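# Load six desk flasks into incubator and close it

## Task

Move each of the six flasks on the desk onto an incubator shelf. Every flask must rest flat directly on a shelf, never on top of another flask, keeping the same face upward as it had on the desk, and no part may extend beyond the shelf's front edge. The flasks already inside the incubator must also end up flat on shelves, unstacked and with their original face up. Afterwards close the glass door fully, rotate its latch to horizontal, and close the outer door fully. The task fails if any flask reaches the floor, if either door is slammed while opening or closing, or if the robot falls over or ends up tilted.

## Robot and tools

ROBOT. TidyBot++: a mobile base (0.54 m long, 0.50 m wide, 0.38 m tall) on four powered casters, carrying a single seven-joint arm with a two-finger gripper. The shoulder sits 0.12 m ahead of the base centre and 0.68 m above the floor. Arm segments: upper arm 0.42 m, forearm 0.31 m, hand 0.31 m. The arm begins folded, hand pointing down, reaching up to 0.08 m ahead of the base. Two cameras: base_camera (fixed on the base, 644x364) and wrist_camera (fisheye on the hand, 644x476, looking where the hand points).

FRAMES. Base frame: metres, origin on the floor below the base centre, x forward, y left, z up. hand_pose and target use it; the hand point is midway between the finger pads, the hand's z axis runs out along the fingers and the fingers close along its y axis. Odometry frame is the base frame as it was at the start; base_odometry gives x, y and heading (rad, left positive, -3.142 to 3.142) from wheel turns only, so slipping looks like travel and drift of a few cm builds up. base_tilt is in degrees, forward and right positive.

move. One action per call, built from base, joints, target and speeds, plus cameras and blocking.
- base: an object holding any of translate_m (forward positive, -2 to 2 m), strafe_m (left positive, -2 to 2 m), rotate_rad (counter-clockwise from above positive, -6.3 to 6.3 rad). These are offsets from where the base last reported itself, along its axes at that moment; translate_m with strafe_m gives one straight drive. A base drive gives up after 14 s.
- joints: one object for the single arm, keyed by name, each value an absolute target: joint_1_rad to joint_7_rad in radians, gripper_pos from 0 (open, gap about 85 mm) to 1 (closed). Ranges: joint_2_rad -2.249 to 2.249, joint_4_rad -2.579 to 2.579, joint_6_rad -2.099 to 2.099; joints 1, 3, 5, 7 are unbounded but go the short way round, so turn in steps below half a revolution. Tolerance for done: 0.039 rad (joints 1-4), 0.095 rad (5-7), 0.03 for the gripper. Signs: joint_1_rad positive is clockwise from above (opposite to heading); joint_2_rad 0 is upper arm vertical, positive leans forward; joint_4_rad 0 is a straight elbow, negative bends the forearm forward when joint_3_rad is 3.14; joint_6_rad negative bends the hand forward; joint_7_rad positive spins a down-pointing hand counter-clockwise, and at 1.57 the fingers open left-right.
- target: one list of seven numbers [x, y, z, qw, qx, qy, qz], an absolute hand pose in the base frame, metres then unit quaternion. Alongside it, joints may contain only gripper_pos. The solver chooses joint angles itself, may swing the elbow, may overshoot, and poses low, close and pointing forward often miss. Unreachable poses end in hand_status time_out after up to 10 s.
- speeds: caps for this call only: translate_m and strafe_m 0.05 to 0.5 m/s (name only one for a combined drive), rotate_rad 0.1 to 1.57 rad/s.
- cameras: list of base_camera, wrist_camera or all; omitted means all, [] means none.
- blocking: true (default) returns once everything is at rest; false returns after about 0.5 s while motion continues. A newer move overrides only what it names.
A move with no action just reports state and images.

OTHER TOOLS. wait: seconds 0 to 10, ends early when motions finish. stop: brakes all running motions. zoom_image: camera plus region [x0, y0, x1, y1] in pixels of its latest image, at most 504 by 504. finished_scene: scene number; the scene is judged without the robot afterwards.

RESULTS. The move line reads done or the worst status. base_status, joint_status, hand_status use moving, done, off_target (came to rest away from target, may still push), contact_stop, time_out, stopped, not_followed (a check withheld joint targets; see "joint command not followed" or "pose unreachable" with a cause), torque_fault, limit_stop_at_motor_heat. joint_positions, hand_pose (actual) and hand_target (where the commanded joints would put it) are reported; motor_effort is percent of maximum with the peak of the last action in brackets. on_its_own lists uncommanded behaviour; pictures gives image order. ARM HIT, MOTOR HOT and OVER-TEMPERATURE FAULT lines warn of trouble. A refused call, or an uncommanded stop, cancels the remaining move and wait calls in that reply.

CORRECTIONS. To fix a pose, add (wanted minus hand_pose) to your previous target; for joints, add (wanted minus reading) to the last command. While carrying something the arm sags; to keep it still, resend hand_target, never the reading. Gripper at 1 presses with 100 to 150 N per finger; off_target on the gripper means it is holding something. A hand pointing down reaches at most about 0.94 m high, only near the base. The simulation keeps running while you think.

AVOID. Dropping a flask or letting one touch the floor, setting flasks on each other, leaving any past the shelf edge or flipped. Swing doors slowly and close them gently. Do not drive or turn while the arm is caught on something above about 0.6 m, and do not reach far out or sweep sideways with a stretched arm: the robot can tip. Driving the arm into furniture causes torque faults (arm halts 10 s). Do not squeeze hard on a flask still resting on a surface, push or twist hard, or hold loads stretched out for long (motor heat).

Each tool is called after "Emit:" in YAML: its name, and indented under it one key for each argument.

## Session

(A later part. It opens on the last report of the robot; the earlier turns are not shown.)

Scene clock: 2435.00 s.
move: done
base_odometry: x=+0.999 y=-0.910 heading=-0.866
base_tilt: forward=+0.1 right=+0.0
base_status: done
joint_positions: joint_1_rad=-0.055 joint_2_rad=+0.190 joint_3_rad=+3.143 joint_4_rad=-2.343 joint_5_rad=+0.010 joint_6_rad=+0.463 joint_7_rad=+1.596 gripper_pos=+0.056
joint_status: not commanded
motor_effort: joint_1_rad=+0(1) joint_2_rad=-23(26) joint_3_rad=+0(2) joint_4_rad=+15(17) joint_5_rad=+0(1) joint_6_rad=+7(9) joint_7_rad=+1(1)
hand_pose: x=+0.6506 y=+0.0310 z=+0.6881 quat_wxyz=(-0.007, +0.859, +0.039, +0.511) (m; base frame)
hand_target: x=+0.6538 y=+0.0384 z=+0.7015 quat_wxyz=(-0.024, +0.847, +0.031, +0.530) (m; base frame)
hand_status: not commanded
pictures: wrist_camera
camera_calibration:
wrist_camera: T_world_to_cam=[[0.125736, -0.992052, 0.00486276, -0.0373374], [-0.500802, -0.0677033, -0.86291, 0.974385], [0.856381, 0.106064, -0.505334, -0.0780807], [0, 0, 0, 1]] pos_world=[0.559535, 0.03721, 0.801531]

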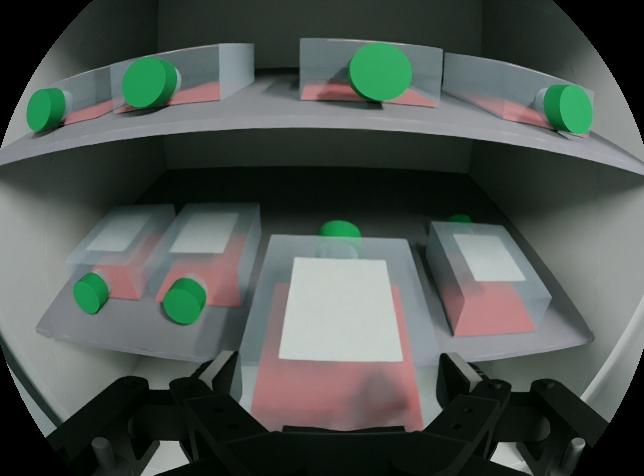

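Emit:
move:
  base: {"translate_m": 0.042}
  speeds: {"translate_m": 0.1}
  cameras: []

Emit:
move:
  joints: {"joint_2_rad": 0.254, "joint_4_rad": -2.4, "joint_6_rad": 0.615}
  cameras: []

Emit:
move:
  joints: {"joint_2_rad": 0.306, "joint_4_rad": -2.432, "joint_6_rad": 0.697}
  cameras: ["wrist_camera"]

Scene clock: 2444.33 s.
move: done
base_odometry: x=+1.027 y=-0.942 heading=-0.866
base_tilt: forward=+0.1 right=+0.0
base_status: done
joint_positions: joint_1_rad=-0.055 joint_2_rad=+0.189 joint_3_rad=+3.143 joint_4_rad=-2.344 joint_5_rad=+0.010 joint_6_rad=+0.464 joint_7_rad=+1.596 gripper_pos=+0.056
joint_status: not commanded
motor_effort: joint_1_rad=+0(0) joint_2_rad=-24(26) joint_3_rad=+0(1) joint_4_rad=+15(17) joint_5_rad=+0(1) joint_6_rad=+8(8) joint_7_rad=+1(1)
hand_pose: x=+0.6503 y=+0.0310 z=+0.6883 quat_wxyz=(-0.007, +0.859, +0.039, +0.511) (m; base frame)
hand_target: x=+0.6538 y=+0.0384 z=+0.7015 quat_wxyz=(-0.024, +0.847, +0.031, +0.530) (m; base frame)
hand_status: not commanded
pictures: none
No camera images: "cameras" was empty.

Scene clock: 2445.47 s.
move: done
base_odometry: x=+1.027 y=-0.942 heading=-0.866
base_tilt: forward=+0.1 right=+0.0
base_status: not commanded
joint_positions: joint_1_rad=-0.055 joint_2_rad=+0.257 joint_3_rad=+3.143 joint_4_rad=-2.387 joint_5_rad=+0.010 joint_6_rad=+0.566 joint_7_rad=+1.596 gripper_pos=+0.056
joint_status: all done
motor_effort: joint_1_rad=+0(0) joint_2_rad=-24(26) joint_3_rad=+0(1) joint_4_rad=+14(16) joint_5_rad=-1(1) joint_6_rad=+8(9) joint_7_rad=+1(1)
hand_pose: x=+0.6471 y=+0.0311 z=+0.6613 quat_wxyz=(-0.007, +0.861, +0.039, +0.507) (m; base frame)
hand_target: x=+0.6482 y=+0.0395 z=+0.6707 quat_wxyz=(-0.027, +0.851, +0.031, +0.523) (m; base frame)
hand_status: not commanded
pictures: none
No camera images: "cameras" was empty.

Scene clock: 2446.50 s.
move: done
base_odometry: x=+1.027 y=-0.942 heading=-0.866
base_tilt: forward=+0.1 right=+0.0
base_status: not commanded
joint_positions: joint_1_rad=-0.055 joint_2_rad=+0.307 joint_3_rad=+3.143 joint_4_rad=-2.418 joint_5_rad=+0.010 joint_6_rad=+0.650 joint_7_rad=+1.596 gripper_pos=+0.056
joint_status: all done
motor_effort: joint_1_rad=+0(0) joint_2_rad=-25(27) joint_3_rad=+0(1) joint_4_rad=+13(14) joint_5_rad=+0(1) joint_6_rad=+8(9) joint_7_rad=+1(1)
hand_pose: x=+0.6450 y=+0.0312 z=+0.6450 quat_wxyz=(-0.007, +0.860, +0.039, +0.508) (m; base frame)
hand_target: x=+0.6451 y=+0.0403 z=+0.6528 quat_wxyz=(-0.029, +0.852, +0.031, +0.522) (m; base frame)
hand_status: not commanded
pictures: wrist_camera
camera_calibration:
wrist_camera: T_world_to_cam=[[0.126714, -0.991935, 0.0030417, -0.0356702], [-0.505472, -0.067209, -0.860221, 0.935689], [0.853488, 0.107465, -0.509912, -0.0903653], [0, 0, 0, 1]] pos_world=[0.55461, 0.0372153, 0.75893]

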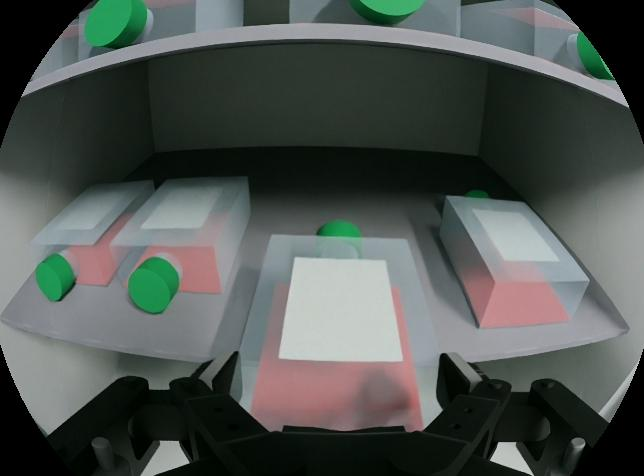

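Emit:
move:
  joints: {"joint_6_rad": 0.708}
  cameras: ["wrist_camera"]

Emit:
zoom_image:
  camera: "wrist_camera"
  region: [140, 160, 540, 400]

Scene clock: 2450.73 s.
move: done
base_odometry: x=+1.027 y=-0.942 heading=-0.866
base_tilt: forward=+0.1 right=+0.0
base_status: not commanded
joint_positions: joint_1_rad=-0.055 joint_2_rad=+0.307 joint_3_rad=+3.143 joint_4_rad=-2.418 joint_5_rad=+0.010 joint_6_rad=+0.661 joint_7_rad=+1.596 gripper_pos=+0.056
joint_status: all done
motor_effort: joint_1_rad=+0(0) joint_2_rad=-25(26) joint_3_rad=+0(1) joint_4_rad=+12(13) joint_5_rad=+0(1) joint_6_rad=+8(9) joint_7_rad=+0(1)
hand_pose: x=+0.6466 y=+0.0313 z=+0.6480 quat_wxyz=(-0.008, +0.857, +0.039, +0.513) (m; base frame)
hand_target: x=+0.6466 y=+0.0405 z=+0.6558 quat_wxyz=(-0.029, +0.849, +0.031, +0.527) (m; base frame)
hand_status: not commanded
pictures: wrist_camera
camera_calibration:
wrist_camera: T_world_to_cam=[[0.12671, -0.991933, 0.00371377, -0.036226], [-0.496038, -0.0666056, -0.865743, 0.936542], [0.859006, 0.107856, -0.500476, -0.0998791], [0, 0, 0, 1]] pos_world=[0.554947, 0.0372177, 0.760951]

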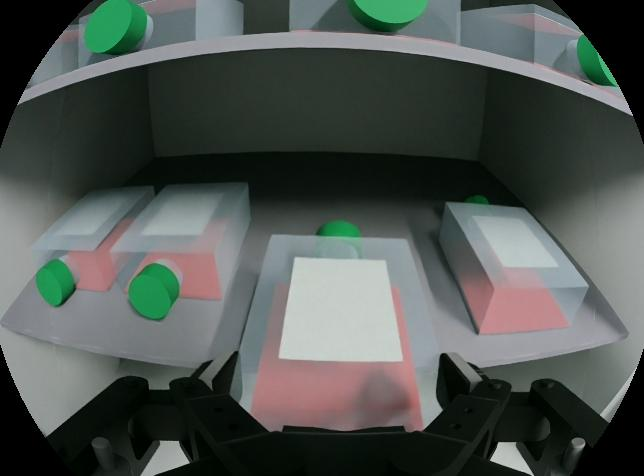

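Scaled by 1.260.

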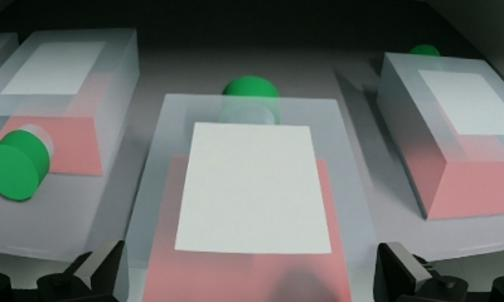

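Emit:
move:
  base: {"translate_m": 0.047}
  speeds: {"translate_m": 0.06}
  cameras: ["wrist_camera"]

Scene clock: 2457.80 s.
move: done
base_odometry: x=+1.057 y=-0.977 heading=-0.866
base_tilt: forward=+0.1 right=+0.0
base_status: done
joint_positions: joint_1_rad=-0.055 joint_2_rad=+0.308 joint_3_rad=+3.143 joint_4_rad=-2.421 joint_5_rad=+0.010 joint_6_rad=+0.661 joint_7_rad=+1.596 gripper_pos=+0.056
joint_status: not commanded
motor_effort: joint_1_rad=+0(1) joint_2_rad=-25(27) joint_3_rad=+0(1) joint_4_rad=+12(14) joint_5_rad=+0(1) joint_6_rad=+8(9) joint_7_rad=+1(1)
hand_pose: x=+0.6454 y=+0.0313 z=+0.6463 quat_wxyz=(-0.008, +0.858, +0.039, +0.511) (m; base frame)
hand_target: x=+0.6466 y=+0.0405 z=+0.6558 quat_wxyz=(-0.029, +0.849, +0.031, +0.527) (m; base frame)
hand_status: not commanded
pictures: wrist_camera
camera_calibration:
wrist_camera: T_world_to_cam=[[0.126745, -0.991929, 0.00344605, -0.0359471], [-0.49937, -0.0668085, -0.863809, 0.935355], [0.857068, 0.107763, -0.503807, -0.0963628], [0, 0, 0, 1]] pos_world=[0.554234, 0.037217, 0.759544]

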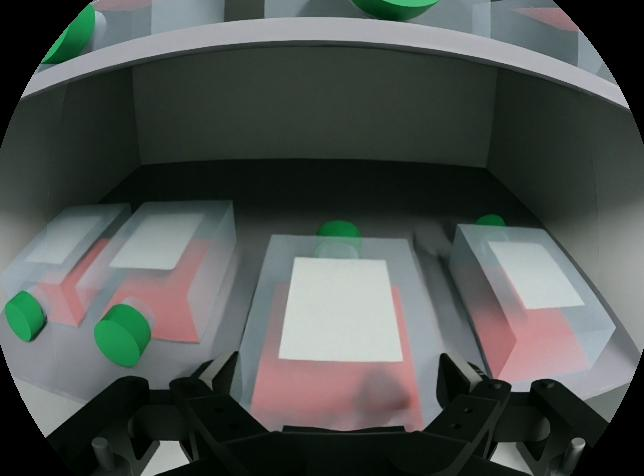

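Emit:
move:
  joints: {"joint_2_rad": 0.32, "joint_4_rad": -2.439, "joint_6_rad": 0.728}
  cameras: []

Emit:
move:
  joints: {"joint_2_rad": 0.334, "joint_4_rad": -2.446, "joint_6_rad": 0.748}
  cameras: ["wrist_camera"]

Scene clock: 2462.83 s.
move: done
base_odometry: x=+1.057 y=-0.977 heading=-0.866
base_tilt: forward=+0.1 right=+0.0
base_status: not commanded
joint_positions: joint_1_rad=-0.055 joint_2_rad=+0.318 joint_3_rad=+3.143 joint_4_rad=-2.425 joint_5_rad=+0.010 joint_6_rad=+0.681 joint_7_rad=+1.596 gripper_pos=+0.056
joint_status: all done
motor_effort: joint_1_rad=+0(0) joint_2_rad=-25(26) joint_3_rad=+0(1) joint_4_rad=+12(13) joint_5_rad=+0(1) joint_6_rad=+8(9) joint_7_rad=+1(1)
hand_pose: x=+0.6463 y=+0.0314 z=+0.6452 quat_wxyz=(-0.008, +0.857, +0.039, +0.514) (m; base frame)
hand_target: x=+0.6459 y=+0.0407 z=+0.6512 quat_wxyz=(-0.030, +0.849, +0.031, +0.526) (m; base frame)
hand_status: not commanded
pictures: none
No camera images: "cameras" was empty.

Scene clock: 2463.43 s.
move: done
base_odometry: x=+1.057 y=-0.977 heading=-0.866
base_tilt: forward=+0.1 right=+0.0
base_status: not commanded
joint_positions: joint_1_rad=-0.055 joint_2_rad=+0.330 joint_3_rad=+3.143 joint_4_rad=-2.430 joint_5_rad=+0.010 joint_6_rad=+0.701 joint_7_rad=+1.596 gripper_pos=+0.056
joint_status: all done
motor_effort: joint_1_rad=+0(0) joint_2_rad=-25(26) joint_3_rad=+0(1) joint_4_rad=+12(12) joint_5_rad=+0(1) joint_6_rad=+8(9) joint_7_rad=+0(1)
hand_pose: x=+0.6463 y=+0.0314 z=+0.6418 quat_wxyz=(-0.008, +0.856, +0.039, +0.515) (m; base frame)
hand_target: x=+0.6452 y=+0.0409 z=+0.6466 quat_wxyz=(-0.030, +0.850, +0.031, +0.526) (m; base frame)
hand_status: not commanded
pictures: wrist_camera
camera_calibration:
wrist_camera: T_world_to_cam=[[0.126847, -0.991915, 0.00375039, -0.0361915], [-0.492086, -0.0662106, -0.868025, 0.929915], [0.861256, 0.108261, -0.496506, -0.106672], [0, 0, 0, 1]] pos_world=[0.554061, 0.0372198, 0.754362]

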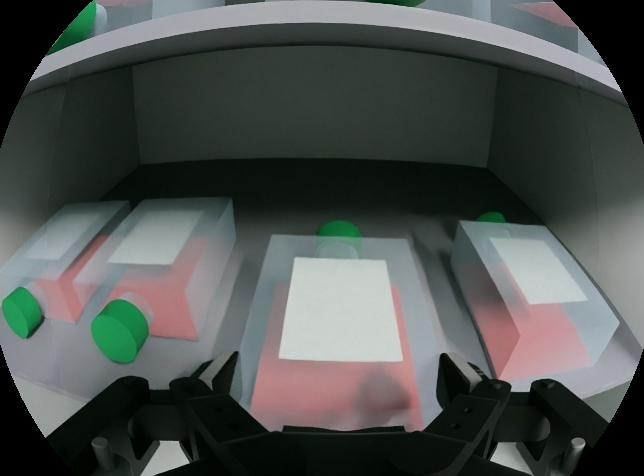

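Emit:
move:
  joints: {"joint_2_rad": 0.35, "joint_4_rad": -2.455, "joint_6_rad": 0.763}
  cameras: ["wrist_camera"]

Scene clock: 2466.43 s.
move: done
base_odometry: x=+1.057 y=-0.977 heading=-0.866
base_tilt: forward=+0.1 right=+0.0
base_status: not commanded
joint_positions: joint_1_rad=-0.055 joint_2_rad=+0.342 joint_3_rad=+3.143 joint_4_rad=-2.438 joint_5_rad=+0.010 joint_6_rad=+0.720 joint_7_rad=+1.596 gripper_pos=+0.056
joint_status: all done
motor_effort: joint_1_rad=+0(0) joint_2_rad=-25(26) joint_3_rad=+0(1) joint_4_rad=+11(12) joint_5_rad=+0(1) joint_6_rad=+8(9) joint_7_rad=+0(1)
hand_pose: x=+0.6453 y=+0.0314 z=+0.6380 quat_wxyz=(-0.008, +0.856, +0.039, +0.515) (m; base frame)
hand_target: x=+0.6428 y=+0.0409 z=+0.6389 quat_wxyz=(-0.030, +0.852, +0.030, +0.522) (m; base frame)
hand_status: not commanded
pictures: wrist_camera
camera_calibration:
wrist_camera: T_world_to_cam=[[0.127018, -0.991894, 0.00362331, -0.0360622], [-0.492269, -0.0662086, -0.867921, 0.926197], [0.861126, 0.108458, -0.496688, -0.107581], [0, 0, 0, 1]] pos_world=[0.553159, 0.0372204, 0.750562]

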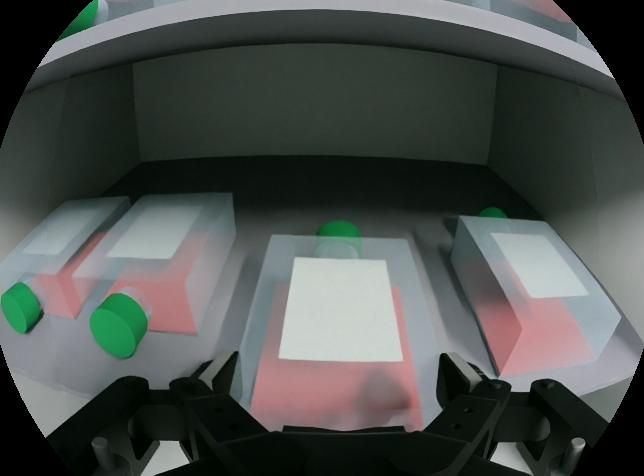

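Emit:
move:
  joints: {"joint_2_rad": 0.362, "joint_4_rad": -2.461, "joint_6_rad": 0.779}
  cameras: []

Scene clock: 2469.43 s.
move: done
base_odometry: x=+1.057 y=-0.977 heading=-0.866
base_tilt: forward=+0.1 right=+0.0
base_status: not commanded
joint_positions: joint_1_rad=-0.055 joint_2_rad=+0.348 joint_3_rad=+3.143 joint_4_rad=-2.442 joint_5_rad=+0.010 joint_6_rad=+0.739 joint_7_rad=+1.596 gripper_pos=+0.056
joint_status: all done
motor_effort: joint_1_rad=+0(0) joint_2_rad=-24(25) joint_3_rad=-1(1) joint_4_rad=+10(11) joint_5_rad=+0(1) joint_6_rad=+7(8) joint_7_rad=+1(1)
hand_pose: x=+0.6457 y=+0.0315 z=+0.6380 quat_wxyz=(-0.008, +0.854, +0.039, +0.518) (m; base frame)
hand_target: x=+0.6418 y=+0.0411 z=+0.6348 quat_wxyz=(-0.031, +0.853, +0.030, +0.521) (m; base frame)
hand_status: not commanded
pictures: none
No camera images: "cameras" was empty.

Emit:
move:
  joints: {"gripper_pos": 0.0, "joint_2_rad": 0.352, "joint_6_rad": 0.773}
  cameras: ["wrist_camera"]

Emit:
move:
  base: {"translate_m": -0.08}
  speeds: {"translate_m": 0.08}
  cameras: ["wrist_camera"]

Scene clock: 2473.90 s.
move: done
base_odometry: x=+1.057 y=-0.977 heading=-0.866
base_tilt: forward=+0.1 right=+0.0
base_status: not commanded
joint_positions: joint_1_rad=-0.055 joint_2_rad=+0.350 joint_3_rad=+3.143 joint_4_rad=-2.443 joint_5_rad=+0.010 joint_6_rad=+0.739 joint_7_rad=+1.596 gripper_pos=+0.000
joint_status: all done
motor_effort: joint_1_rad=+0(0) joint_2_rad=-25(26) joint_3_rad=+0(1) joint_4_rad=+11(11) joint_5_rad=-1(1) joint_6_rad=+7(8) joint_7_rad=+1(1)
hand_pose: x=+0.6454 y=+0.0315 z=+0.6368 quat_wxyz=(-0.008, +0.855, +0.039, +0.517) (m; base frame)
hand_target: x=+0.6414 y=+0.0410 z=+0.6384 quat_wxyz=(-0.031, +0.852, +0.030, +0.522) (m; base frame)
hand_status: not commanded
pictures: wrist_camera
camera_calibration:
wrist_camera: T_world_to_cam=[[0.127068, -0.991887, 0.00381463, -0.0361511], [-0.487608, -0.0658141, -0.870578, 0.923844], [0.863766, 0.108762, -0.492015, -0.112888], [0, 0, 0, 1]] pos_world=[0.552577, 0.0372222, 0.748874]

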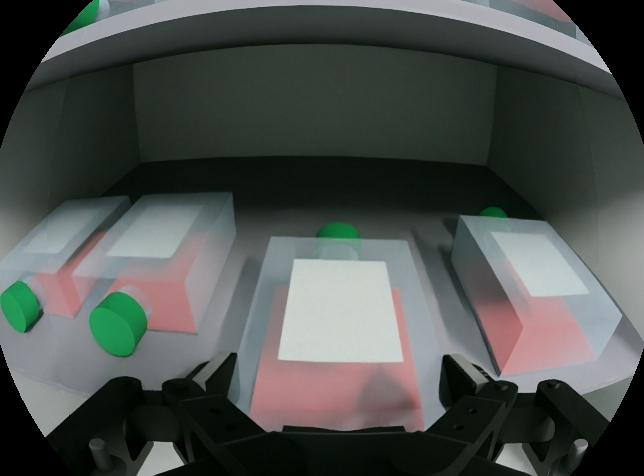

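Scene clock: 2475.43 s.
move: done
base_odometry: x=+1.005 y=-0.916 heading=-0.866
base_tilt: forward=+0.1 right=+0.0
base_status: done
joint_positions: joint_1_rad=-0.055 joint_2_rad=+0.351 joint_3_rad=+3.143 joint_4_rad=-2.448 joint_5_rad=+0.010 joint_6_rad=+0.739 joint_7_rad=+1.596 gripper_pos=+0.000
joint_status: not commanded
motor_effort: joint_1_rad=+0(1) joint_2_rad=-24(27) joint_3_rad=-1(1) joint_4_rad=+10(12) joint_5_rad=+0(1) joint_6_rad=+7(8) joint_7_rad=+0(1)
hand_pose: x=+0.6430 y=+0.0313 z=+0.6342 quat_wxyz=(-0.008, +0.857, +0.039, +0.514) (m; base frame)
hand_target: x=+0.6414 y=+0.0410 z=+0.6384 quat_wxyz=(-0.031, +0.852, +0.030, +0.522) (m; base frame)
hand_status: not commanded
pictures: wrist_camera
camera_calibration:
wrist_camera: T_world_to_cam=[[0.127066, -0.991889, 0.00335041, -0.03569], [-0.493213, -0.0661129, -0.867393, 0.922015], [0.860578, 0.108563, -0.497613, -0.106522], [0, 0, 0, 1]] pos_world=[0.550955, 0.0371209, 0.746862]

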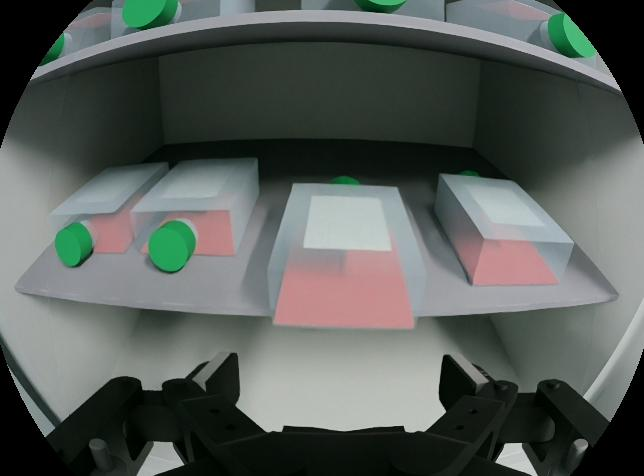

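Emit:
move:
  joints: {"gripper_pos": 1.0, "joint_2_rad": 0.328}
  cameras: []

Emit:
move:
  base: {"translate_m": 0.045}
  speeds: {"translate_m": 0.08}
  cameras: ["wrist_camera"]

Scene clock: 2483.57 s.
move: done
base_odometry: x=+1.005 y=-0.916 heading=-0.866
base_tilt: forward=+0.1 right=+0.0
base_status: not commanded
joint_positions: joint_1_rad=-0.055 joint_2_rad=+0.335 joint_3_rad=+3.143 joint_4_rad=-2.448 joint_5_rad=+0.010 joint_6_rad=+0.739 joint_7_rad=+1.596 gripper_pos=+0.999
joint_status: all done
motor_effort: joint_1_rad=+0(0) joint_2_rad=-24(26) joint_3_rad=+0(2) joint_4_rad=+10(12) joint_5_rad=-1(1) joint_6_rad=+7(8) joint_7_rad=+1(1)
hand_pose: x=+0.6437 y=+0.0314 z=+0.6426 quat_wxyz=(-0.008, +0.852, +0.039, +0.521) (m; base frame)
hand_target: x=+0.6423 y=+0.0410 z=+0.6510 quat_wxyz=(-0.031, +0.845, +0.030, +0.533) (m; base frame)
hand_status: not commanded
pictures: none
No camera images: "cameras" was empty.

Scene clock: 2484.67 s.
move: done
base_odometry: x=+1.034 y=-0.951 heading=-0.865
base_tilt: forward=+0.1 right=+0.0
base_status: done
joint_positions: joint_1_rad=-0.055 joint_2_rad=+0.333 joint_3_rad=+3.143 joint_4_rad=-2.450 joint_5_rad=+0.010 joint_6_rad=+0.739 joint_7_rad=+1.596 gripper_pos=+0.999
joint_status: not commanded
motor_effort: joint_1_rad=+0(1) joint_2_rad=-25(26) joint_3_rad=+0(1) joint_4_rad=+11(12) joint_5_rad=+0(1) joint_6_rad=+8(8) joint_7_rad=+0(2)
hand_pose: x=+0.6430 y=+0.0314 z=+0.6430 quat_wxyz=(-0.008, +0.852, +0.039, +0.521) (m; base frame)
hand_target: x=+0.6423 y=+0.0410 z=+0.6510 quat_wxyz=(-0.031, +0.845, +0.030, +0.533) (m; base frame)
hand_status: not commanded
pictures: wrist_camera
camera_calibration:
wrist_camera: T_world_to_cam=[[0.127035, -0.991888, 0.00449468, -0.0364216], [-0.478897, -0.065301, -0.875439, 0.925548], [0.868631, 0.109059, -0.483307, -0.116552], [0, 0, 0, 1]] pos_world=[0.54911, 0.0370241, 0.754094]

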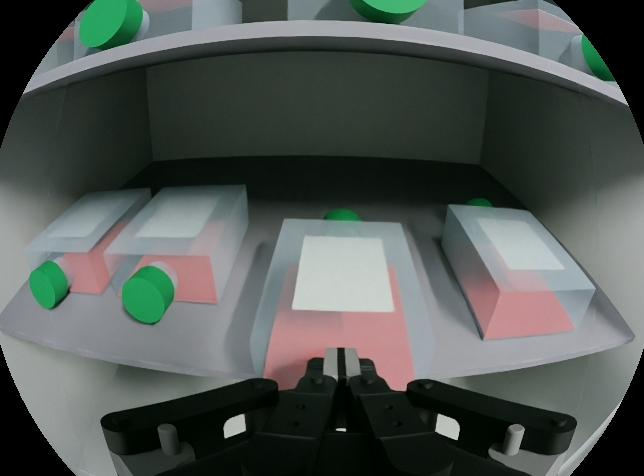

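Emit:
move:
  base: {"translate_m": 0.035}
  speeds: {"translate_m": 0.06}
  cameras: ["wrist_camera"]

Emit:
move:
  base: {"translate_m": -0.12}
  speeds: {"translate_m": 0.12}
  cameras: ["wrist_camera"]

Scene clock: 2492.13 s.
move: done
base_odometry: x=+1.057 y=-0.977 heading=-0.865
base_tilt: forward=+0.1 right=+0.0
base_status: done
joint_positions: joint_1_rad=-0.055 joint_2_rad=+0.332 joint_3_rad=+3.143 joint_4_rad=-2.451 joint_5_rad=+0.010 joint_6_rad=+0.739 joint_7_rad=+1.596 gripper_pos=+0.999
joint_status: not commanded
motor_effort: joint_1_rad=+0(1) joint_2_rad=-24(26) joint_3_rad=+0(1) joint_4_rad=+10(12) joint_5_rad=+0(1) joint_6_rad=+7(8) joint_7_rad=+0(1)
hand_pose: x=+0.6426 y=+0.0313 z=+0.6431 quat_wxyz=(-0.008, +0.852, +0.039, +0.521) (m; base frame)
hand_target: x=+0.6423 y=+0.0410 z=+0.6510 quat_wxyz=(-0.031, +0.845, +0.030, +0.533) (m; base frame)
hand_status: not commanded
pictures: wrist_camera
camera_calibration:
wrist_camera: T_world_to_cam=[[0.12704, -0.991888, 0.00447821, -0.0363742], [-0.479016, -0.0653038, -0.875374, 0.925507], [0.868565, 0.109062, -0.483426, -0.116118], [0, 0, 0, 1]] pos_world=[0.548809, 0.0370241, 0.754194]

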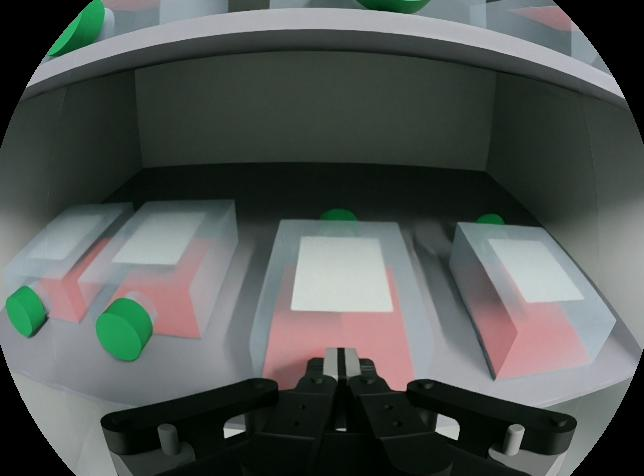

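Scene clock: 2493.73 s.
move: done
base_odometry: x=+0.980 y=-0.886 heading=-0.865
base_tilt: forward=+0.1 right=+0.0
base_status: done
joint_positions: joint_1_rad=-0.055 joint_2_rad=+0.330 joint_3_rad=+3.143 joint_4_rad=-2.453 joint_5_rad=+0.010 joint_6_rad=+0.739 joint_7_rad=+1.596 gripper_pos=+0.999
joint_status: not commanded
motor_effort: joint_1_rad=+0(1) joint_2_rad=-24(26) joint_3_rad=-1(2) joint_4_rad=+11(13) joint_5_rad=+0(1) joint_6_rad=+7(8) joint_7_rad=+0(1)
hand_pose: x=+0.6418 y=+0.0313 z=+0.6435 quat_wxyz=(-0.008, +0.852, +0.039, +0.521) (m; base frame)
hand_target: x=+0.6423 y=+0.0410 z=+0.6510 quat_wxyz=(-0.031, +0.845, +0.030, +0.533) (m; base frame)
hand_status: not commanded
pictures: wrist_camera
camera_calibration:
wrist_camera: T_world_to_cam=[[0.12704, -0.991887, 0.00450678, -0.036296], [-0.478819, -0.0653044, -0.875481, 0.925448], [0.868673, 0.109063, -0.483231, -0.115436], [0, 0, 0, 1]] pos_world=[0.54801, 0.0370241, 0.754594]

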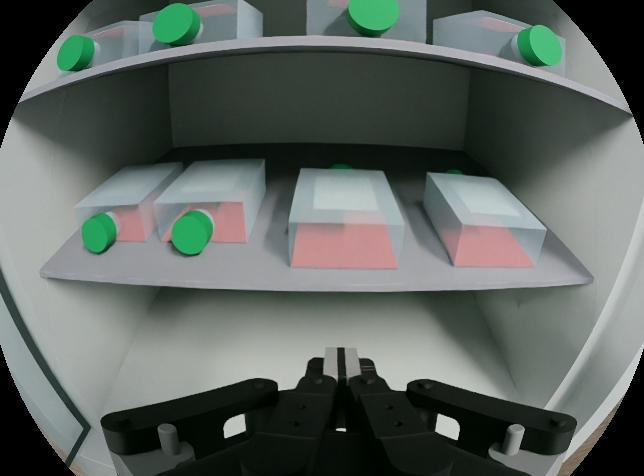

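Emit:
move:
  base: {"translate_m": -0.55}
  speeds: {"translate_m": 0.3}
  cameras: []

Emit:
move:
  joints: {"joint_2_rad": -0.08, "joint_4_rad": -1.72, "joint_6_rad": -0.37}
  cameras: ["wrist_camera"]

Emit:
zoom_image:
  camera: "wrist_camera"
  region: [150, 20, 500, 320]

Scene clock: 2527.20 s.
move: done
base_odometry: x=+0.623 y=-0.467 heading=-0.865
base_tilt: forward=+0.1 right=+0.0
base_status: done
joint_positions: joint_1_rad=-0.055 joint_2_rad=+0.329 joint_3_rad=+3.143 joint_4_rad=-2.454 joint_5_rad=+0.010 joint_6_rad=+0.739 joint_7_rad=+1.596 gripper_pos=+0.999
joint_status: not commanded
motor_effort: joint_1_rad=+0(1) joint_2_rad=-24(26) joint_3_rad=-1(1) joint_4_rad=+11(13) joint_5_rad=+0(1) joint_6_rad=+7(8) joint_7_rad=+0(2)
hand_pose: x=+0.6414 y=+0.0313 z=+0.6436 quat_wxyz=(-0.008, +0.852, +0.039, +0.521) (m; base frame)
hand_target: x=+0.6423 y=+0.0410 z=+0.6510 quat_wxyz=(-0.031, +0.845, +0.030, +0.533) (m; base frame)
hand_status: not commanded
pictures: none
No camera images: "cameras" was empty.

Scene clock: 2529.60 s.
move: done
base_odometry: x=+0.623 y=-0.467 heading=-0.865
base_tilt: forward=+0.1 right=+0.0
base_status: not commanded
joint_positions: joint_1_rad=-0.055 joint_2_rad=-0.075 joint_3_rad=+3.143 joint_4_rad=-1.724 joint_5_rad=+0.010 joint_6_rad=-0.310 joint_7_rad=+1.596 gripper_pos=+0.999
joint_status: all done
motor_effort: joint_1_rad=+0(0) joint_2_rad=-20(27) joint_3_rad=-1(1) joint_4_rad=+22(23) joint_5_rad=-1(1) joint_6_rad=+8(9) joint_7_rad=+1(2)
hand_pose: x=+0.6883 y=+0.0307 z=+0.9587 quat_wxyz=(-0.004, +0.830, +0.036, +0.557) (m; base frame)
hand_target: x=+0.6801 y=+0.0266 z=+0.9473 quat_wxyz=(-0.006, +0.844, +0.021, +0.536) (m; base frame)
hand_status: not commanded
pictures: wrist_camera
camera_calibration:
wrist_camera: T_world_to_cam=[[0.118267, -0.992855, 0.0158636, -0.0490237], [-0.403137, -0.0626084, -0.912995, 1.2074], [0.907465, 0.101582, -0.407661, -0.102256], [0, 0, 0, 1]] pos_world=[0.585338, 0.0373071, 1.06144]

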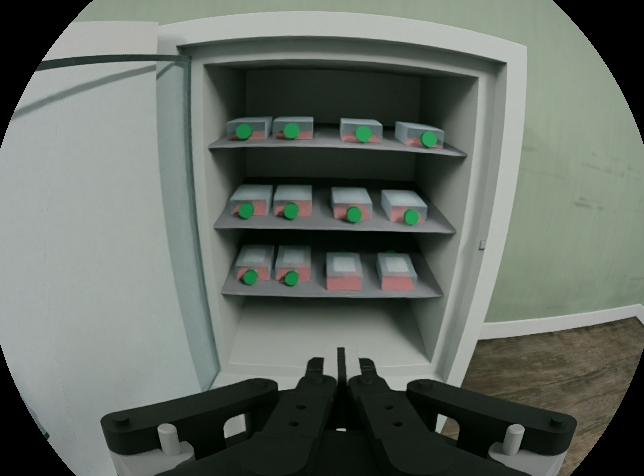

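Scaled by 1.440.

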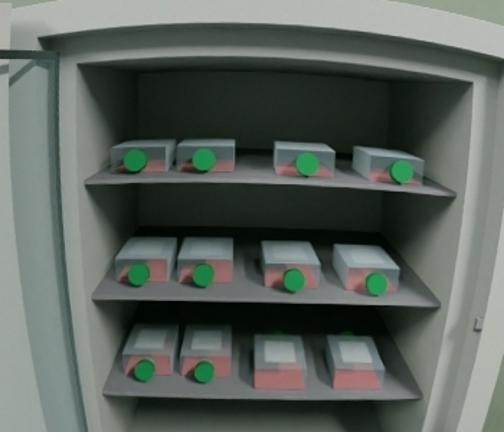

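Emit:
move:
  base: {"translate_m": -0.35, "strafe_m": 0.25}
  speeds: {"translate_m": 0.3}
  cameras: ["wrist_camera", "base_camera"]

Scene clock: 2538.13 s.
move: done
base_odometry: x=+0.586 y=-0.038 heading=-0.865
base_tilt: forward=+0.1 right=+0.0
base_status: done
joint_positions: joint_1_rad=-0.055 joint_2_rad=-0.079 joint_3_rad=+3.143 joint_4_rad=-1.724 joint_5_rad=+0.010 joint_6_rad=-0.314 joint_7_rad=+1.596 gripper_pos=+0.999
joint_status: not commanded
motor_effort: joint_1_rad=+0(2) joint_2_rad=-20(23) joint_3_rad=+0(1) joint_4_rad=+22(23) joint_5_rad=+0(1) joint_6_rad=+8(8) joint_7_rad=+1(1)
hand_pose: x=+0.6868 y=+0.0306 z=+0.9600 quat_wxyz=(-0.004, +0.830, +0.036, +0.557) (m; base frame)
hand_target: x=+0.6801 y=+0.0266 z=+0.9473 quat_wxyz=(-0.006, +0.844, +0.021, +0.536) (m; base frame)
hand_status: not commanded
pictures: base_camera, wrist_camera
camera_calibration:
wrist_camera: T_world_to_cam=[[0.118259, -0.992856, 0.0158777, -0.0489755], [-0.403017, -0.0626049, -0.913049, 1.20787], [0.90752, 0.101578, -0.407541, -0.100555], [0, 0, 0, 1]] pos_world=[0.583839, 0.0372071, 1.06264]

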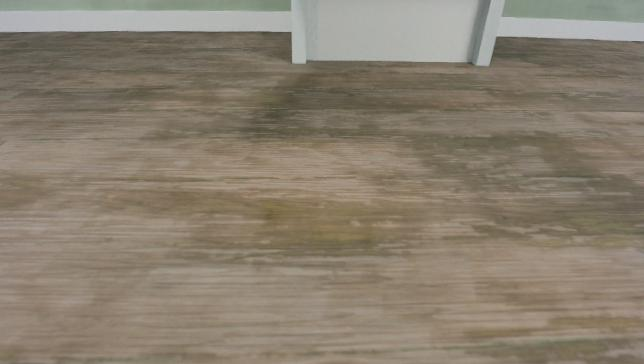

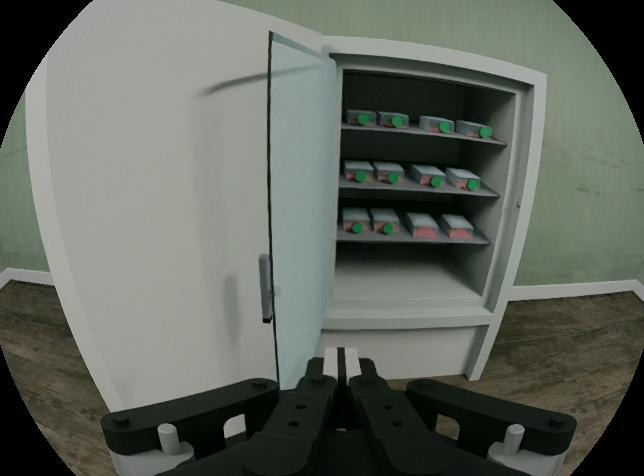

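Emit:
move:
  base: {"translate_m": 0.15, "strafe_m": 0.17}
  speeds: {"translate_m": 0.3}
  cameras: ["wrist_camera"]

Scene clock: 2556.87 s.
move: done
base_odometry: x=+0.813 y=-0.042 heading=-0.865
base_tilt: forward=+0.1 right=+0.0
base_status: done
joint_positions: joint_1_rad=-0.055 joint_2_rad=-0.079 joint_3_rad=+3.143 joint_4_rad=-1.724 joint_5_rad=+0.010 joint_6_rad=-0.314 joint_7_rad=+1.596 gripper_pos=+0.999
joint_status: not commanded
motor_effort: joint_1_rad=+0(2) joint_2_rad=-20(22) joint_3_rad=+0(3) joint_4_rad=+22(23) joint_5_rad=-1(1) joint_6_rad=+8(9) joint_7_rad=+1(1)
hand_pose: x=+0.6867 y=+0.0306 z=+0.9600 quat_wxyz=(-0.004, +0.830, +0.036, +0.557) (m; base frame)
hand_target: x=+0.6801 y=+0.0266 z=+0.9473 quat_wxyz=(-0.006, +0.844, +0.021, +0.536) (m; base frame)
hand_status: not commanded
pictures: wrist_camera
camera_calibration:
wrist_camera: T_world_to_cam=[[0.118267, -0.992855, 0.0158636, -0.0489662], [-0.403137, -0.0626084, -0.912995, 1.20797], [0.907465, 0.101582, -0.407661, -0.100355], [0, 0, 0, 1]] pos_world=[0.583838, 0.0372071, 1.06274]

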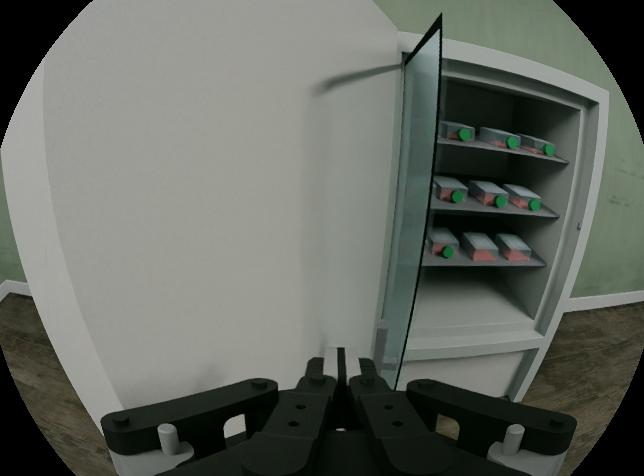

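Emit:
zoom_image:
  camera: "wrist_camera"
  region: [320, 0, 500, 420]

Scaled by 1.200.

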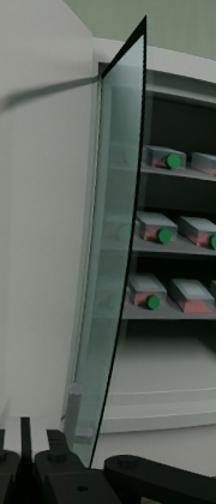

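Emit:
move:
  base: {"translate_m": 0.16}
  speeds: {"translate_m": 0.15}
  cameras: ["wrist_camera"]

Scene clock: 2587.97 s.
move: done
base_odometry: x=+0.917 y=-0.164 heading=-0.864
base_tilt: forward=+0.1 right=+0.0
base_status: done
joint_positions: joint_1_rad=-0.055 joint_2_rad=-0.076 joint_3_rad=+3.143 joint_4_rad=-1.722 joint_5_rad=+0.010 joint_6_rad=-0.316 joint_7_rad=+1.596 gripper_pos=+0.999
joint_status: not commanded
motor_effort: joint_1_rad=+0(1) joint_2_rad=-20(24) joint_3_rad=+1(1) joint_4_rad=+23(23) joint_5_rad=+0(1) joint_6_rad=+7(8) joint_7_rad=+1(2)
hand_pose: x=+0.6876 y=+0.0306 z=+0.9588 quat_wxyz=(-0.004, +0.830, +0.036, +0.556) (m; base frame)
hand_target: x=+0.6801 y=+0.0266 z=+0.9473 quat_wxyz=(-0.006, +0.844, +0.021, +0.536) (m; base frame)
hand_status: not commanded
pictures: wrist_camera
camera_calibration:
wrist_camera: T_world_to_cam=[[0.118257, -0.99286, 0.015662, -0.0488614], [-0.405717, -0.0627078, -0.911845, 1.20788], [0.906316, 0.101477, -0.410235, -0.0983054], [0, 0, 0, 1]] pos_world=[0.584929, 0.0372065, 1.06183]

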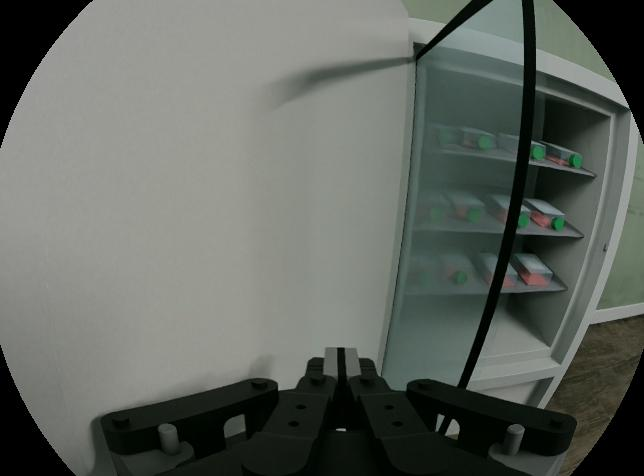

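Emit:
move:
  base: {"translate_m": 0.085}
  speeds: {"translate_m": 0.12}
  cameras: ["wrist_camera"]

Emit:
move:
  base: {"strafe_m": -0.06}
  speeds: {"strafe_m": 0.08}
  cameras: ["wrist_camera"]

Scene clock: 2595.20 s.
move: done
base_odometry: x=+0.972 y=-0.228 heading=-0.864
base_tilt: forward=+0.1 right=+0.0
base_status: done
joint_positions: joint_1_rad=-0.042 joint_2_rad=-0.091 joint_3_rad=+3.158 joint_4_rad=-1.721 joint_5_rad=+0.011 joint_6_rad=-0.332 joint_7_rad=+1.596 gripper_pos=+0.999
joint_status: not commanded
motor_effort: joint_1_rad=-6(6) joint_2_rad=-17(21) joint_3_rad=-6(7) joint_4_rad=+23(28) joint_5_rad=-2(2) joint_6_rad=+8(14) joint_7_rad=+0(1)
hand_pose: x=+0.6825 y=+0.0139 z=+0.9637 quat_wxyz=(+0.004, +0.831, +0.024, +0.556) (m; base frame)
hand_target: x=+0.6801 y=+0.0266 z=+0.9473 quat_wxyz=(-0.006, +0.844, +0.021, +0.536) (m; base frame)
hand_status: not commanded
pictures: wrist_camera
camera_calibration:
wrist_camera: T_world_to_cam=[[0.0901021, -0.99581, 0.0155964, -0.0455451], [-0.406743, -0.0510881, -0.912113, 1.21001], [0.909089, 0.0758396, -0.409642, -0.0921277], [0, 0, 0, 1]] pos_world=[0.580018, 0.0234497, 1.06663]

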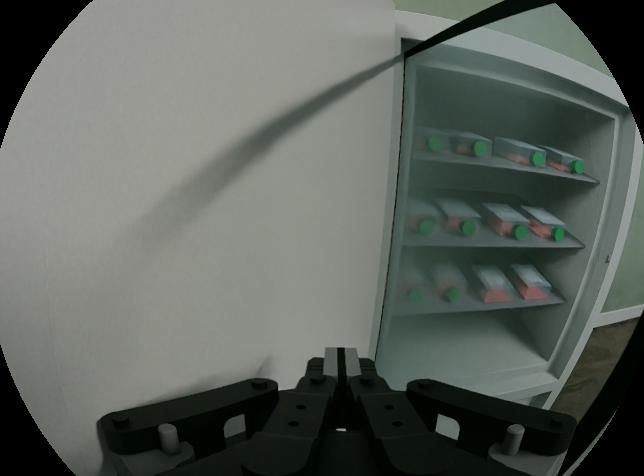

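Scene clock: 2596.47 s.
move: done
base_odometry: x=+0.926 y=-0.267 heading=-0.864
base_tilt: forward=+0.1 right=+0.0
base_status: done
joint_positions: joint_1_rad=-0.052 joint_2_rad=-0.087 joint_3_rad=+3.143 joint_4_rad=-1.720 joint_5_rad=+0.012 joint_6_rad=-0.332 joint_7_rad=+1.596 gripper_pos=+0.999
joint_status: not commanded
motor_effort: joint_1_rad=+0(6) joint_2_rad=-20(21) joint_3_rad=+0(6) joint_4_rad=+22(23) joint_5_rad=+0(2) joint_6_rad=+8(9) joint_7_rad=+0(1)
hand_pose: x=+0.6829 y=+0.0286 z=+0.9617 quat_wxyz=(-0.003, +0.831, +0.035, +0.555) (m; base frame)
hand_target: x=+0.6801 y=+0.0266 z=+0.9473 quat_wxyz=(-0.006, +0.844, +0.021, +0.536) (m; base frame)
hand_status: not commanded
pictures: wrist_camera
camera_calibration:
wrist_camera: T_world_to_cam=[[0.115305, -0.99319, 0.0166557, -0.0492359], [-0.408615, -0.0627082, -0.91055, 1.20925], [0.905394, 0.0981851, -0.413063, -0.0892929], [0, 0, 0, 1]] pos_world=[0.58064, 0.0356964, 1.06502]

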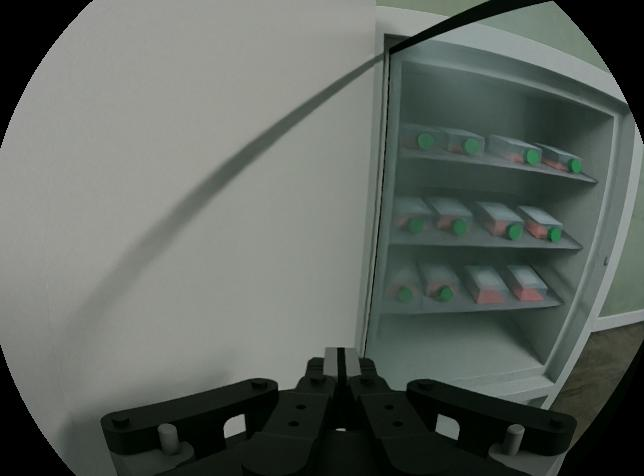

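Emit:
move:
  base: {"translate_m": -0.005, "strafe_m": -0.09}
  speeds: {"strafe_m": 0.08}
  cameras: ["wrist_camera"]

Scene clock: 2629.90 s.
move: done
base_odometry: x=+0.855 y=-0.322 heading=-0.864
base_tilt: forward=+0.1 right=+0.0
base_status: done
joint_positions: joint_1_rad=-0.053 joint_2_rad=-0.087 joint_3_rad=+3.141 joint_4_rad=-1.720 joint_5_rad=+0.012 joint_6_rad=-0.332 joint_7_rad=+1.596 gripper_pos=+0.999
joint_status: not commanded
motor_effort: joint_1_rad=+0(3) joint_2_rad=-20(21) joint_3_rad=+0(3) joint_4_rad=+22(23) joint_5_rad=+0(1) joint_6_rad=+8(9) joint_7_rad=+0(1)
hand_pose: x=+0.6828 y=+0.0303 z=+0.9616 quat_wxyz=(-0.003, +0.831, +0.036, +0.555) (m; base frame)
hand_target: x=+0.6801 y=+0.0266 z=+0.9473 quat_wxyz=(-0.006, +0.844, +0.021, +0.536) (m; base frame)
hand_status: not commanded
pictures: wrist_camera
camera_calibration:
wrist_camera: T_world_to_cam=[[0.118207, -0.992848, 0.0167586, -0.0497311], [-0.408535, -0.0640082, -0.910496, 1.20913], [0.905056, 0.10078, -0.413179, -0.0891309], [0, 0, 0, 1]] pos_world=[0.58052, 0.0370017, 1.06492]

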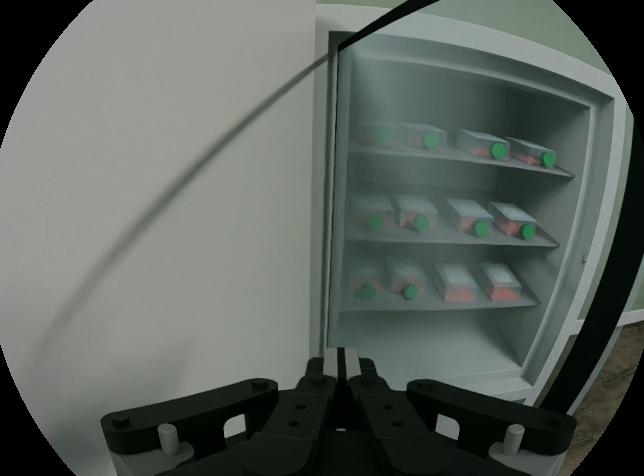

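Emit:
move:
  base: {"translate_m": 0.01, "strafe_m": -0.08}
  speeds: {"strafe_m": 0.1}
  cameras: []

Emit:
move:
  base: {"translate_m": 0.04, "strafe_m": -0.06}
  speeds: {"strafe_m": 0.08}
  cameras: ["wrist_camera"]

Scene clock: 2636.23 s.
move: done
base_odometry: x=+0.800 y=-0.382 heading=-0.864
base_tilt: forward=+0.1 right=+0.0
base_status: done
joint_positions: joint_1_rad=-0.054 joint_2_rad=-0.086 joint_3_rad=+3.141 joint_4_rad=-1.720 joint_5_rad=+0.012 joint_6_rad=-0.332 joint_7_rad=+1.596 gripper_pos=+0.999
joint_status: not commanded
motor_effort: joint_1_rad=+0(5) joint_2_rad=-20(21) joint_3_rad=+0(5) joint_4_rad=+22(23) joint_5_rad=-1(1) joint_6_rad=+8(9) joint_7_rad=+1(1)
hand_pose: x=+0.6829 y=+0.0310 z=+0.9614 quat_wxyz=(-0.004, +0.831, +0.037, +0.555) (m; base frame)
hand_target: x=+0.6801 y=+0.0266 z=+0.9473 quat_wxyz=(-0.006, +0.844, +0.021, +0.536) (m; base frame)
hand_status: not commanded
pictures: none
No camera images: "cameras" was empty.

Scene clock: 2637.67 s.
move: done
base_odometry: x=+0.780 y=-0.451 heading=-0.864
base_tilt: forward=+0.1 right=+0.0
base_status: done
joint_positions: joint_1_rad=-0.055 joint_2_rad=-0.085 joint_3_rad=+3.141 joint_4_rad=-1.720 joint_5_rad=+0.012 joint_6_rad=-0.332 joint_7_rad=+1.596 gripper_pos=+0.999
joint_status: not commanded
motor_effort: joint_1_rad=+0(4) joint_2_rad=-20(21) joint_3_rad=+0(4) joint_4_rad=+22(23) joint_5_rad=+0(1) joint_6_rad=+7(9) joint_7_rad=+0(1)
hand_pose: x=+0.6834 y=+0.0316 z=+0.9603 quat_wxyz=(-0.004, +0.832, +0.037, +0.554) (m; base frame)
hand_target: x=+0.6801 y=+0.0266 z=+0.9473 quat_wxyz=(-0.006, +0.844, +0.021, +0.536) (m; base frame)
hand_status: not commanded
pictures: wrist_camera
camera_calibration:
wrist_camera: T_world_to_cam=[[0.120385, -0.992589, 0.0165841, -0.0497991], [-0.410688, -0.0650051, -0.909456, 1.2087], [0.903793, 0.102674, -0.41547, -0.0873037], [0, 0, 0, 1]] pos_world=[0.581298, 0.0381054, 1.06381]

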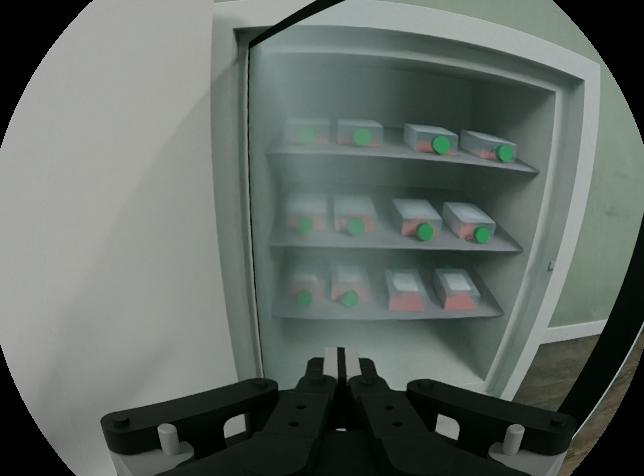

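Emit:
move:
  base: {"translate_m": 0.06, "strafe_m": -0.075}
  speeds: {"strafe_m": 0.08}
  cameras: ["wrist_camera"]

Emit:
move:
  base: {"translate_m": 0.062, "strafe_m": -0.083}
  speeds: {"strafe_m": 0.08}
  cameras: ["wrist_camera"]

Scene clock: 2644.23 s.
move: done
base_odometry: x=+0.762 y=-0.546 heading=-0.864
base_tilt: forward=+0.1 right=+0.0
base_status: done
joint_positions: joint_1_rad=-0.055 joint_2_rad=-0.082 joint_3_rad=+3.140 joint_4_rad=-1.720 joint_5_rad=+0.012 joint_6_rad=-0.333 joint_7_rad=+1.595 gripper_pos=+0.999
joint_status: not commanded
motor_effort: joint_1_rad=+0(3) joint_2_rad=-20(22) joint_3_rad=+0(2) joint_4_rad=+22(23) joint_5_rad=+0(1) joint_6_rad=+8(9) joint_7_rad=+1(1)
hand_pose: x=+0.6838 y=+0.0321 z=+0.9590 quat_wxyz=(-0.004, +0.833, +0.037, +0.553) (m; base frame)
hand_target: x=+0.6801 y=+0.0266 z=+0.9473 quat_wxyz=(-0.006, +0.844, +0.021, +0.536) (m; base frame)
hand_status: not commanded
pictures: wrist_camera
camera_calibration:
wrist_camera: T_world_to_cam=[[0.121229, -0.99249, 0.0163656, -0.0496304], [-0.412848, -0.0654077, -0.908449, 1.2083], [0.902696, 0.103374, -0.417676, -0.0854375], [0, 0, 0, 1]] pos_world=[0.581985, 0.0386067, 1.06281]

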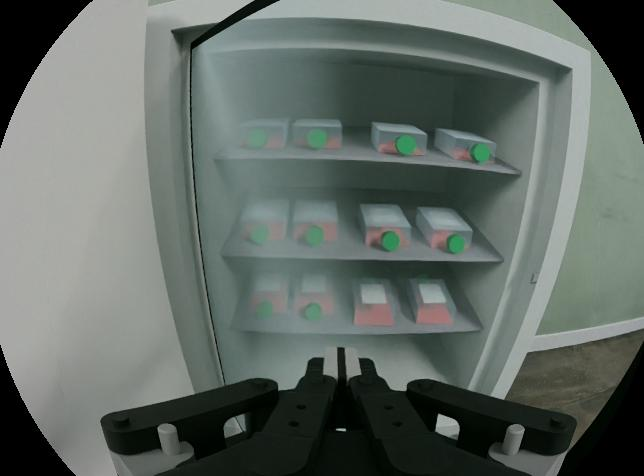

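Scene clock: 2646.07 s.
move: done
base_odometry: x=+0.739 y=-0.647 heading=-0.864
base_tilt: forward=+0.1 right=+0.0
base_status: done
joint_positions: joint_1_rad=-0.056 joint_2_rad=-0.081 joint_3_rad=+3.141 joint_4_rad=-1.720 joint_5_rad=+0.012 joint_6_rad=-0.333 joint_7_rad=+1.595 gripper_pos=+0.999
joint_status: not commanded
motor_effort: joint_1_rad=+0(4) joint_2_rad=-20(22) joint_3_rad=-1(3) joint_4_rad=+22(23) joint_5_rad=+0(1) joint_6_rad=+8(9) joint_7_rad=+0(2)
hand_pose: x=+0.6841 y=+0.0322 z=+0.9583 quat_wxyz=(-0.004, +0.833, +0.037, +0.552) (m; base frame)
hand_target: x=+0.6801 y=+0.0266 z=+0.9473 quat_wxyz=(-0.006, +0.844, +0.021, +0.536) (m; base frame)
hand_status: not commanded
pictures: wrist_camera
camera_calibration:
wrist_camera: T_world_to_cam=[[0.121384, -0.992473, 0.0162407, -0.0496279], [-0.414136, -0.0655067, -0.907855, 1.20813], [0.902085, 0.103473, -0.41897, -0.084277], [0, 0, 0, 1]] pos_world=[0.58238, 0.0386067, 1.0623]

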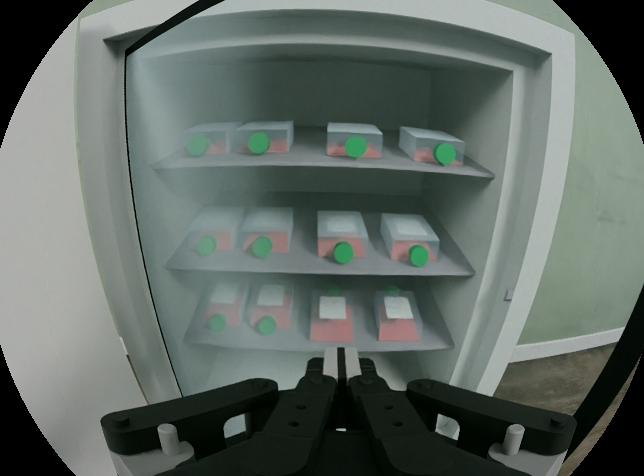

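Emit:
move:
  base: {"translate_m": 0.05, "strafe_m": -0.045}
  speeds: {"translate_m": 0.08}
  cameras: ["wrist_camera"]

Emit:
move:
  base: {"translate_m": 0.05, "strafe_m": -0.037}
  speeds: {"translate_m": 0.08}
  cameras: ["wrist_camera"]

Scene clock: 2652.47 s.
move: done
base_odometry: x=+0.738 y=-0.714 heading=-0.864
base_tilt: forward=+0.1 right=+0.0
base_status: done
joint_positions: joint_1_rad=-0.056 joint_2_rad=-0.079 joint_3_rad=+3.141 joint_4_rad=-1.720 joint_5_rad=+0.012 joint_6_rad=-0.334 joint_7_rad=+1.595 gripper_pos=+0.999
joint_status: not commanded
motor_effort: joint_1_rad=+0(4) joint_2_rad=-20(22) joint_3_rad=+0(4) joint_4_rad=+22(24) joint_5_rad=+0(1) joint_6_rad=+7(10) joint_7_rad=+0(1)
hand_pose: x=+0.6847 y=+0.0320 z=+0.9569 quat_wxyz=(-0.004, +0.834, +0.037, +0.551) (m; base frame)
hand_target: x=+0.6801 y=+0.0266 z=+0.9473 quat_wxyz=(-0.006, +0.844, +0.021, +0.536) (m; base frame)
hand_status: not commanded
pictures: wrist_camera
camera_calibration:
wrist_camera: T_world_to_cam=[[0.12102, -0.992522, 0.0159781, -0.0493257], [-0.416657, -0.0654002, -0.906708, 1.20774], [0.900973, 0.103072, -0.421455, -0.0822349], [0, 0, 0, 1]] pos_world=[0.583273, 0.0385058, 1.0612]

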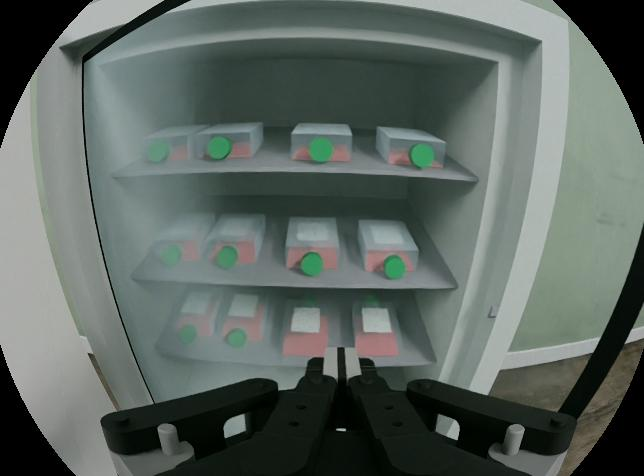

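Scene clock: 2653.80 s.
move: done
base_odometry: x=+0.742 y=-0.777 heading=-0.865
base_tilt: forward=+0.1 right=+0.0
base_status: done
joint_positions: joint_1_rad=-0.056 joint_2_rad=-0.079 joint_3_rad=+3.141 joint_4_rad=-1.720 joint_5_rad=+0.012 joint_6_rad=-0.334 joint_7_rad=+1.595 gripper_pos=+0.999
joint_status: not commanded
motor_effort: joint_1_rad=+0(4) joint_2_rad=-20(23) joint_3_rad=+0(3) joint_4_rad=+22(24) joint_5_rad=+0(1) joint_6_rad=+8(11) joint_7_rad=+1(1)
hand_pose: x=+0.6846 y=+0.0323 z=+0.9568 quat_wxyz=(-0.004, +0.834, +0.037, +0.551) (m; base frame)
hand_target: x=+0.6801 y=+0.0266 z=+0.9473 quat_wxyz=(-0.006, +0.844, +0.021, +0.536) (m; base frame)
hand_status: not commanded
pictures: wrist_camera
camera_calibration:
wrist_camera: T_world_to_cam=[[0.12152, -0.99246, 0.0160097, -0.0494519], [-0.417212, -0.0657065, -0.906431, 1.2077], [0.900648, 0.10347, -0.42205, -0.0814886], [0, 0, 0, 1]] pos_world=[0.583268, 0.0387063, 1.0611]

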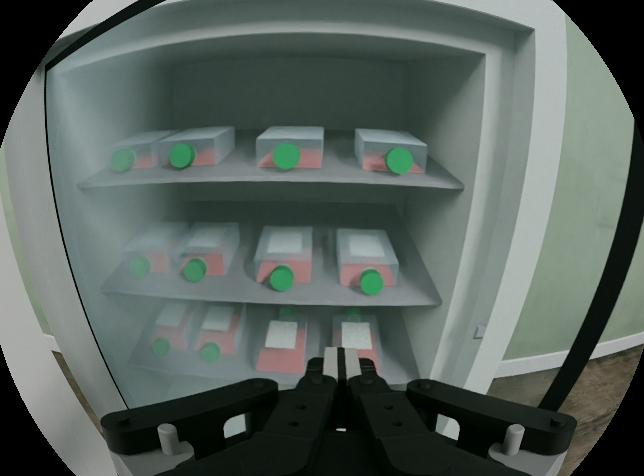

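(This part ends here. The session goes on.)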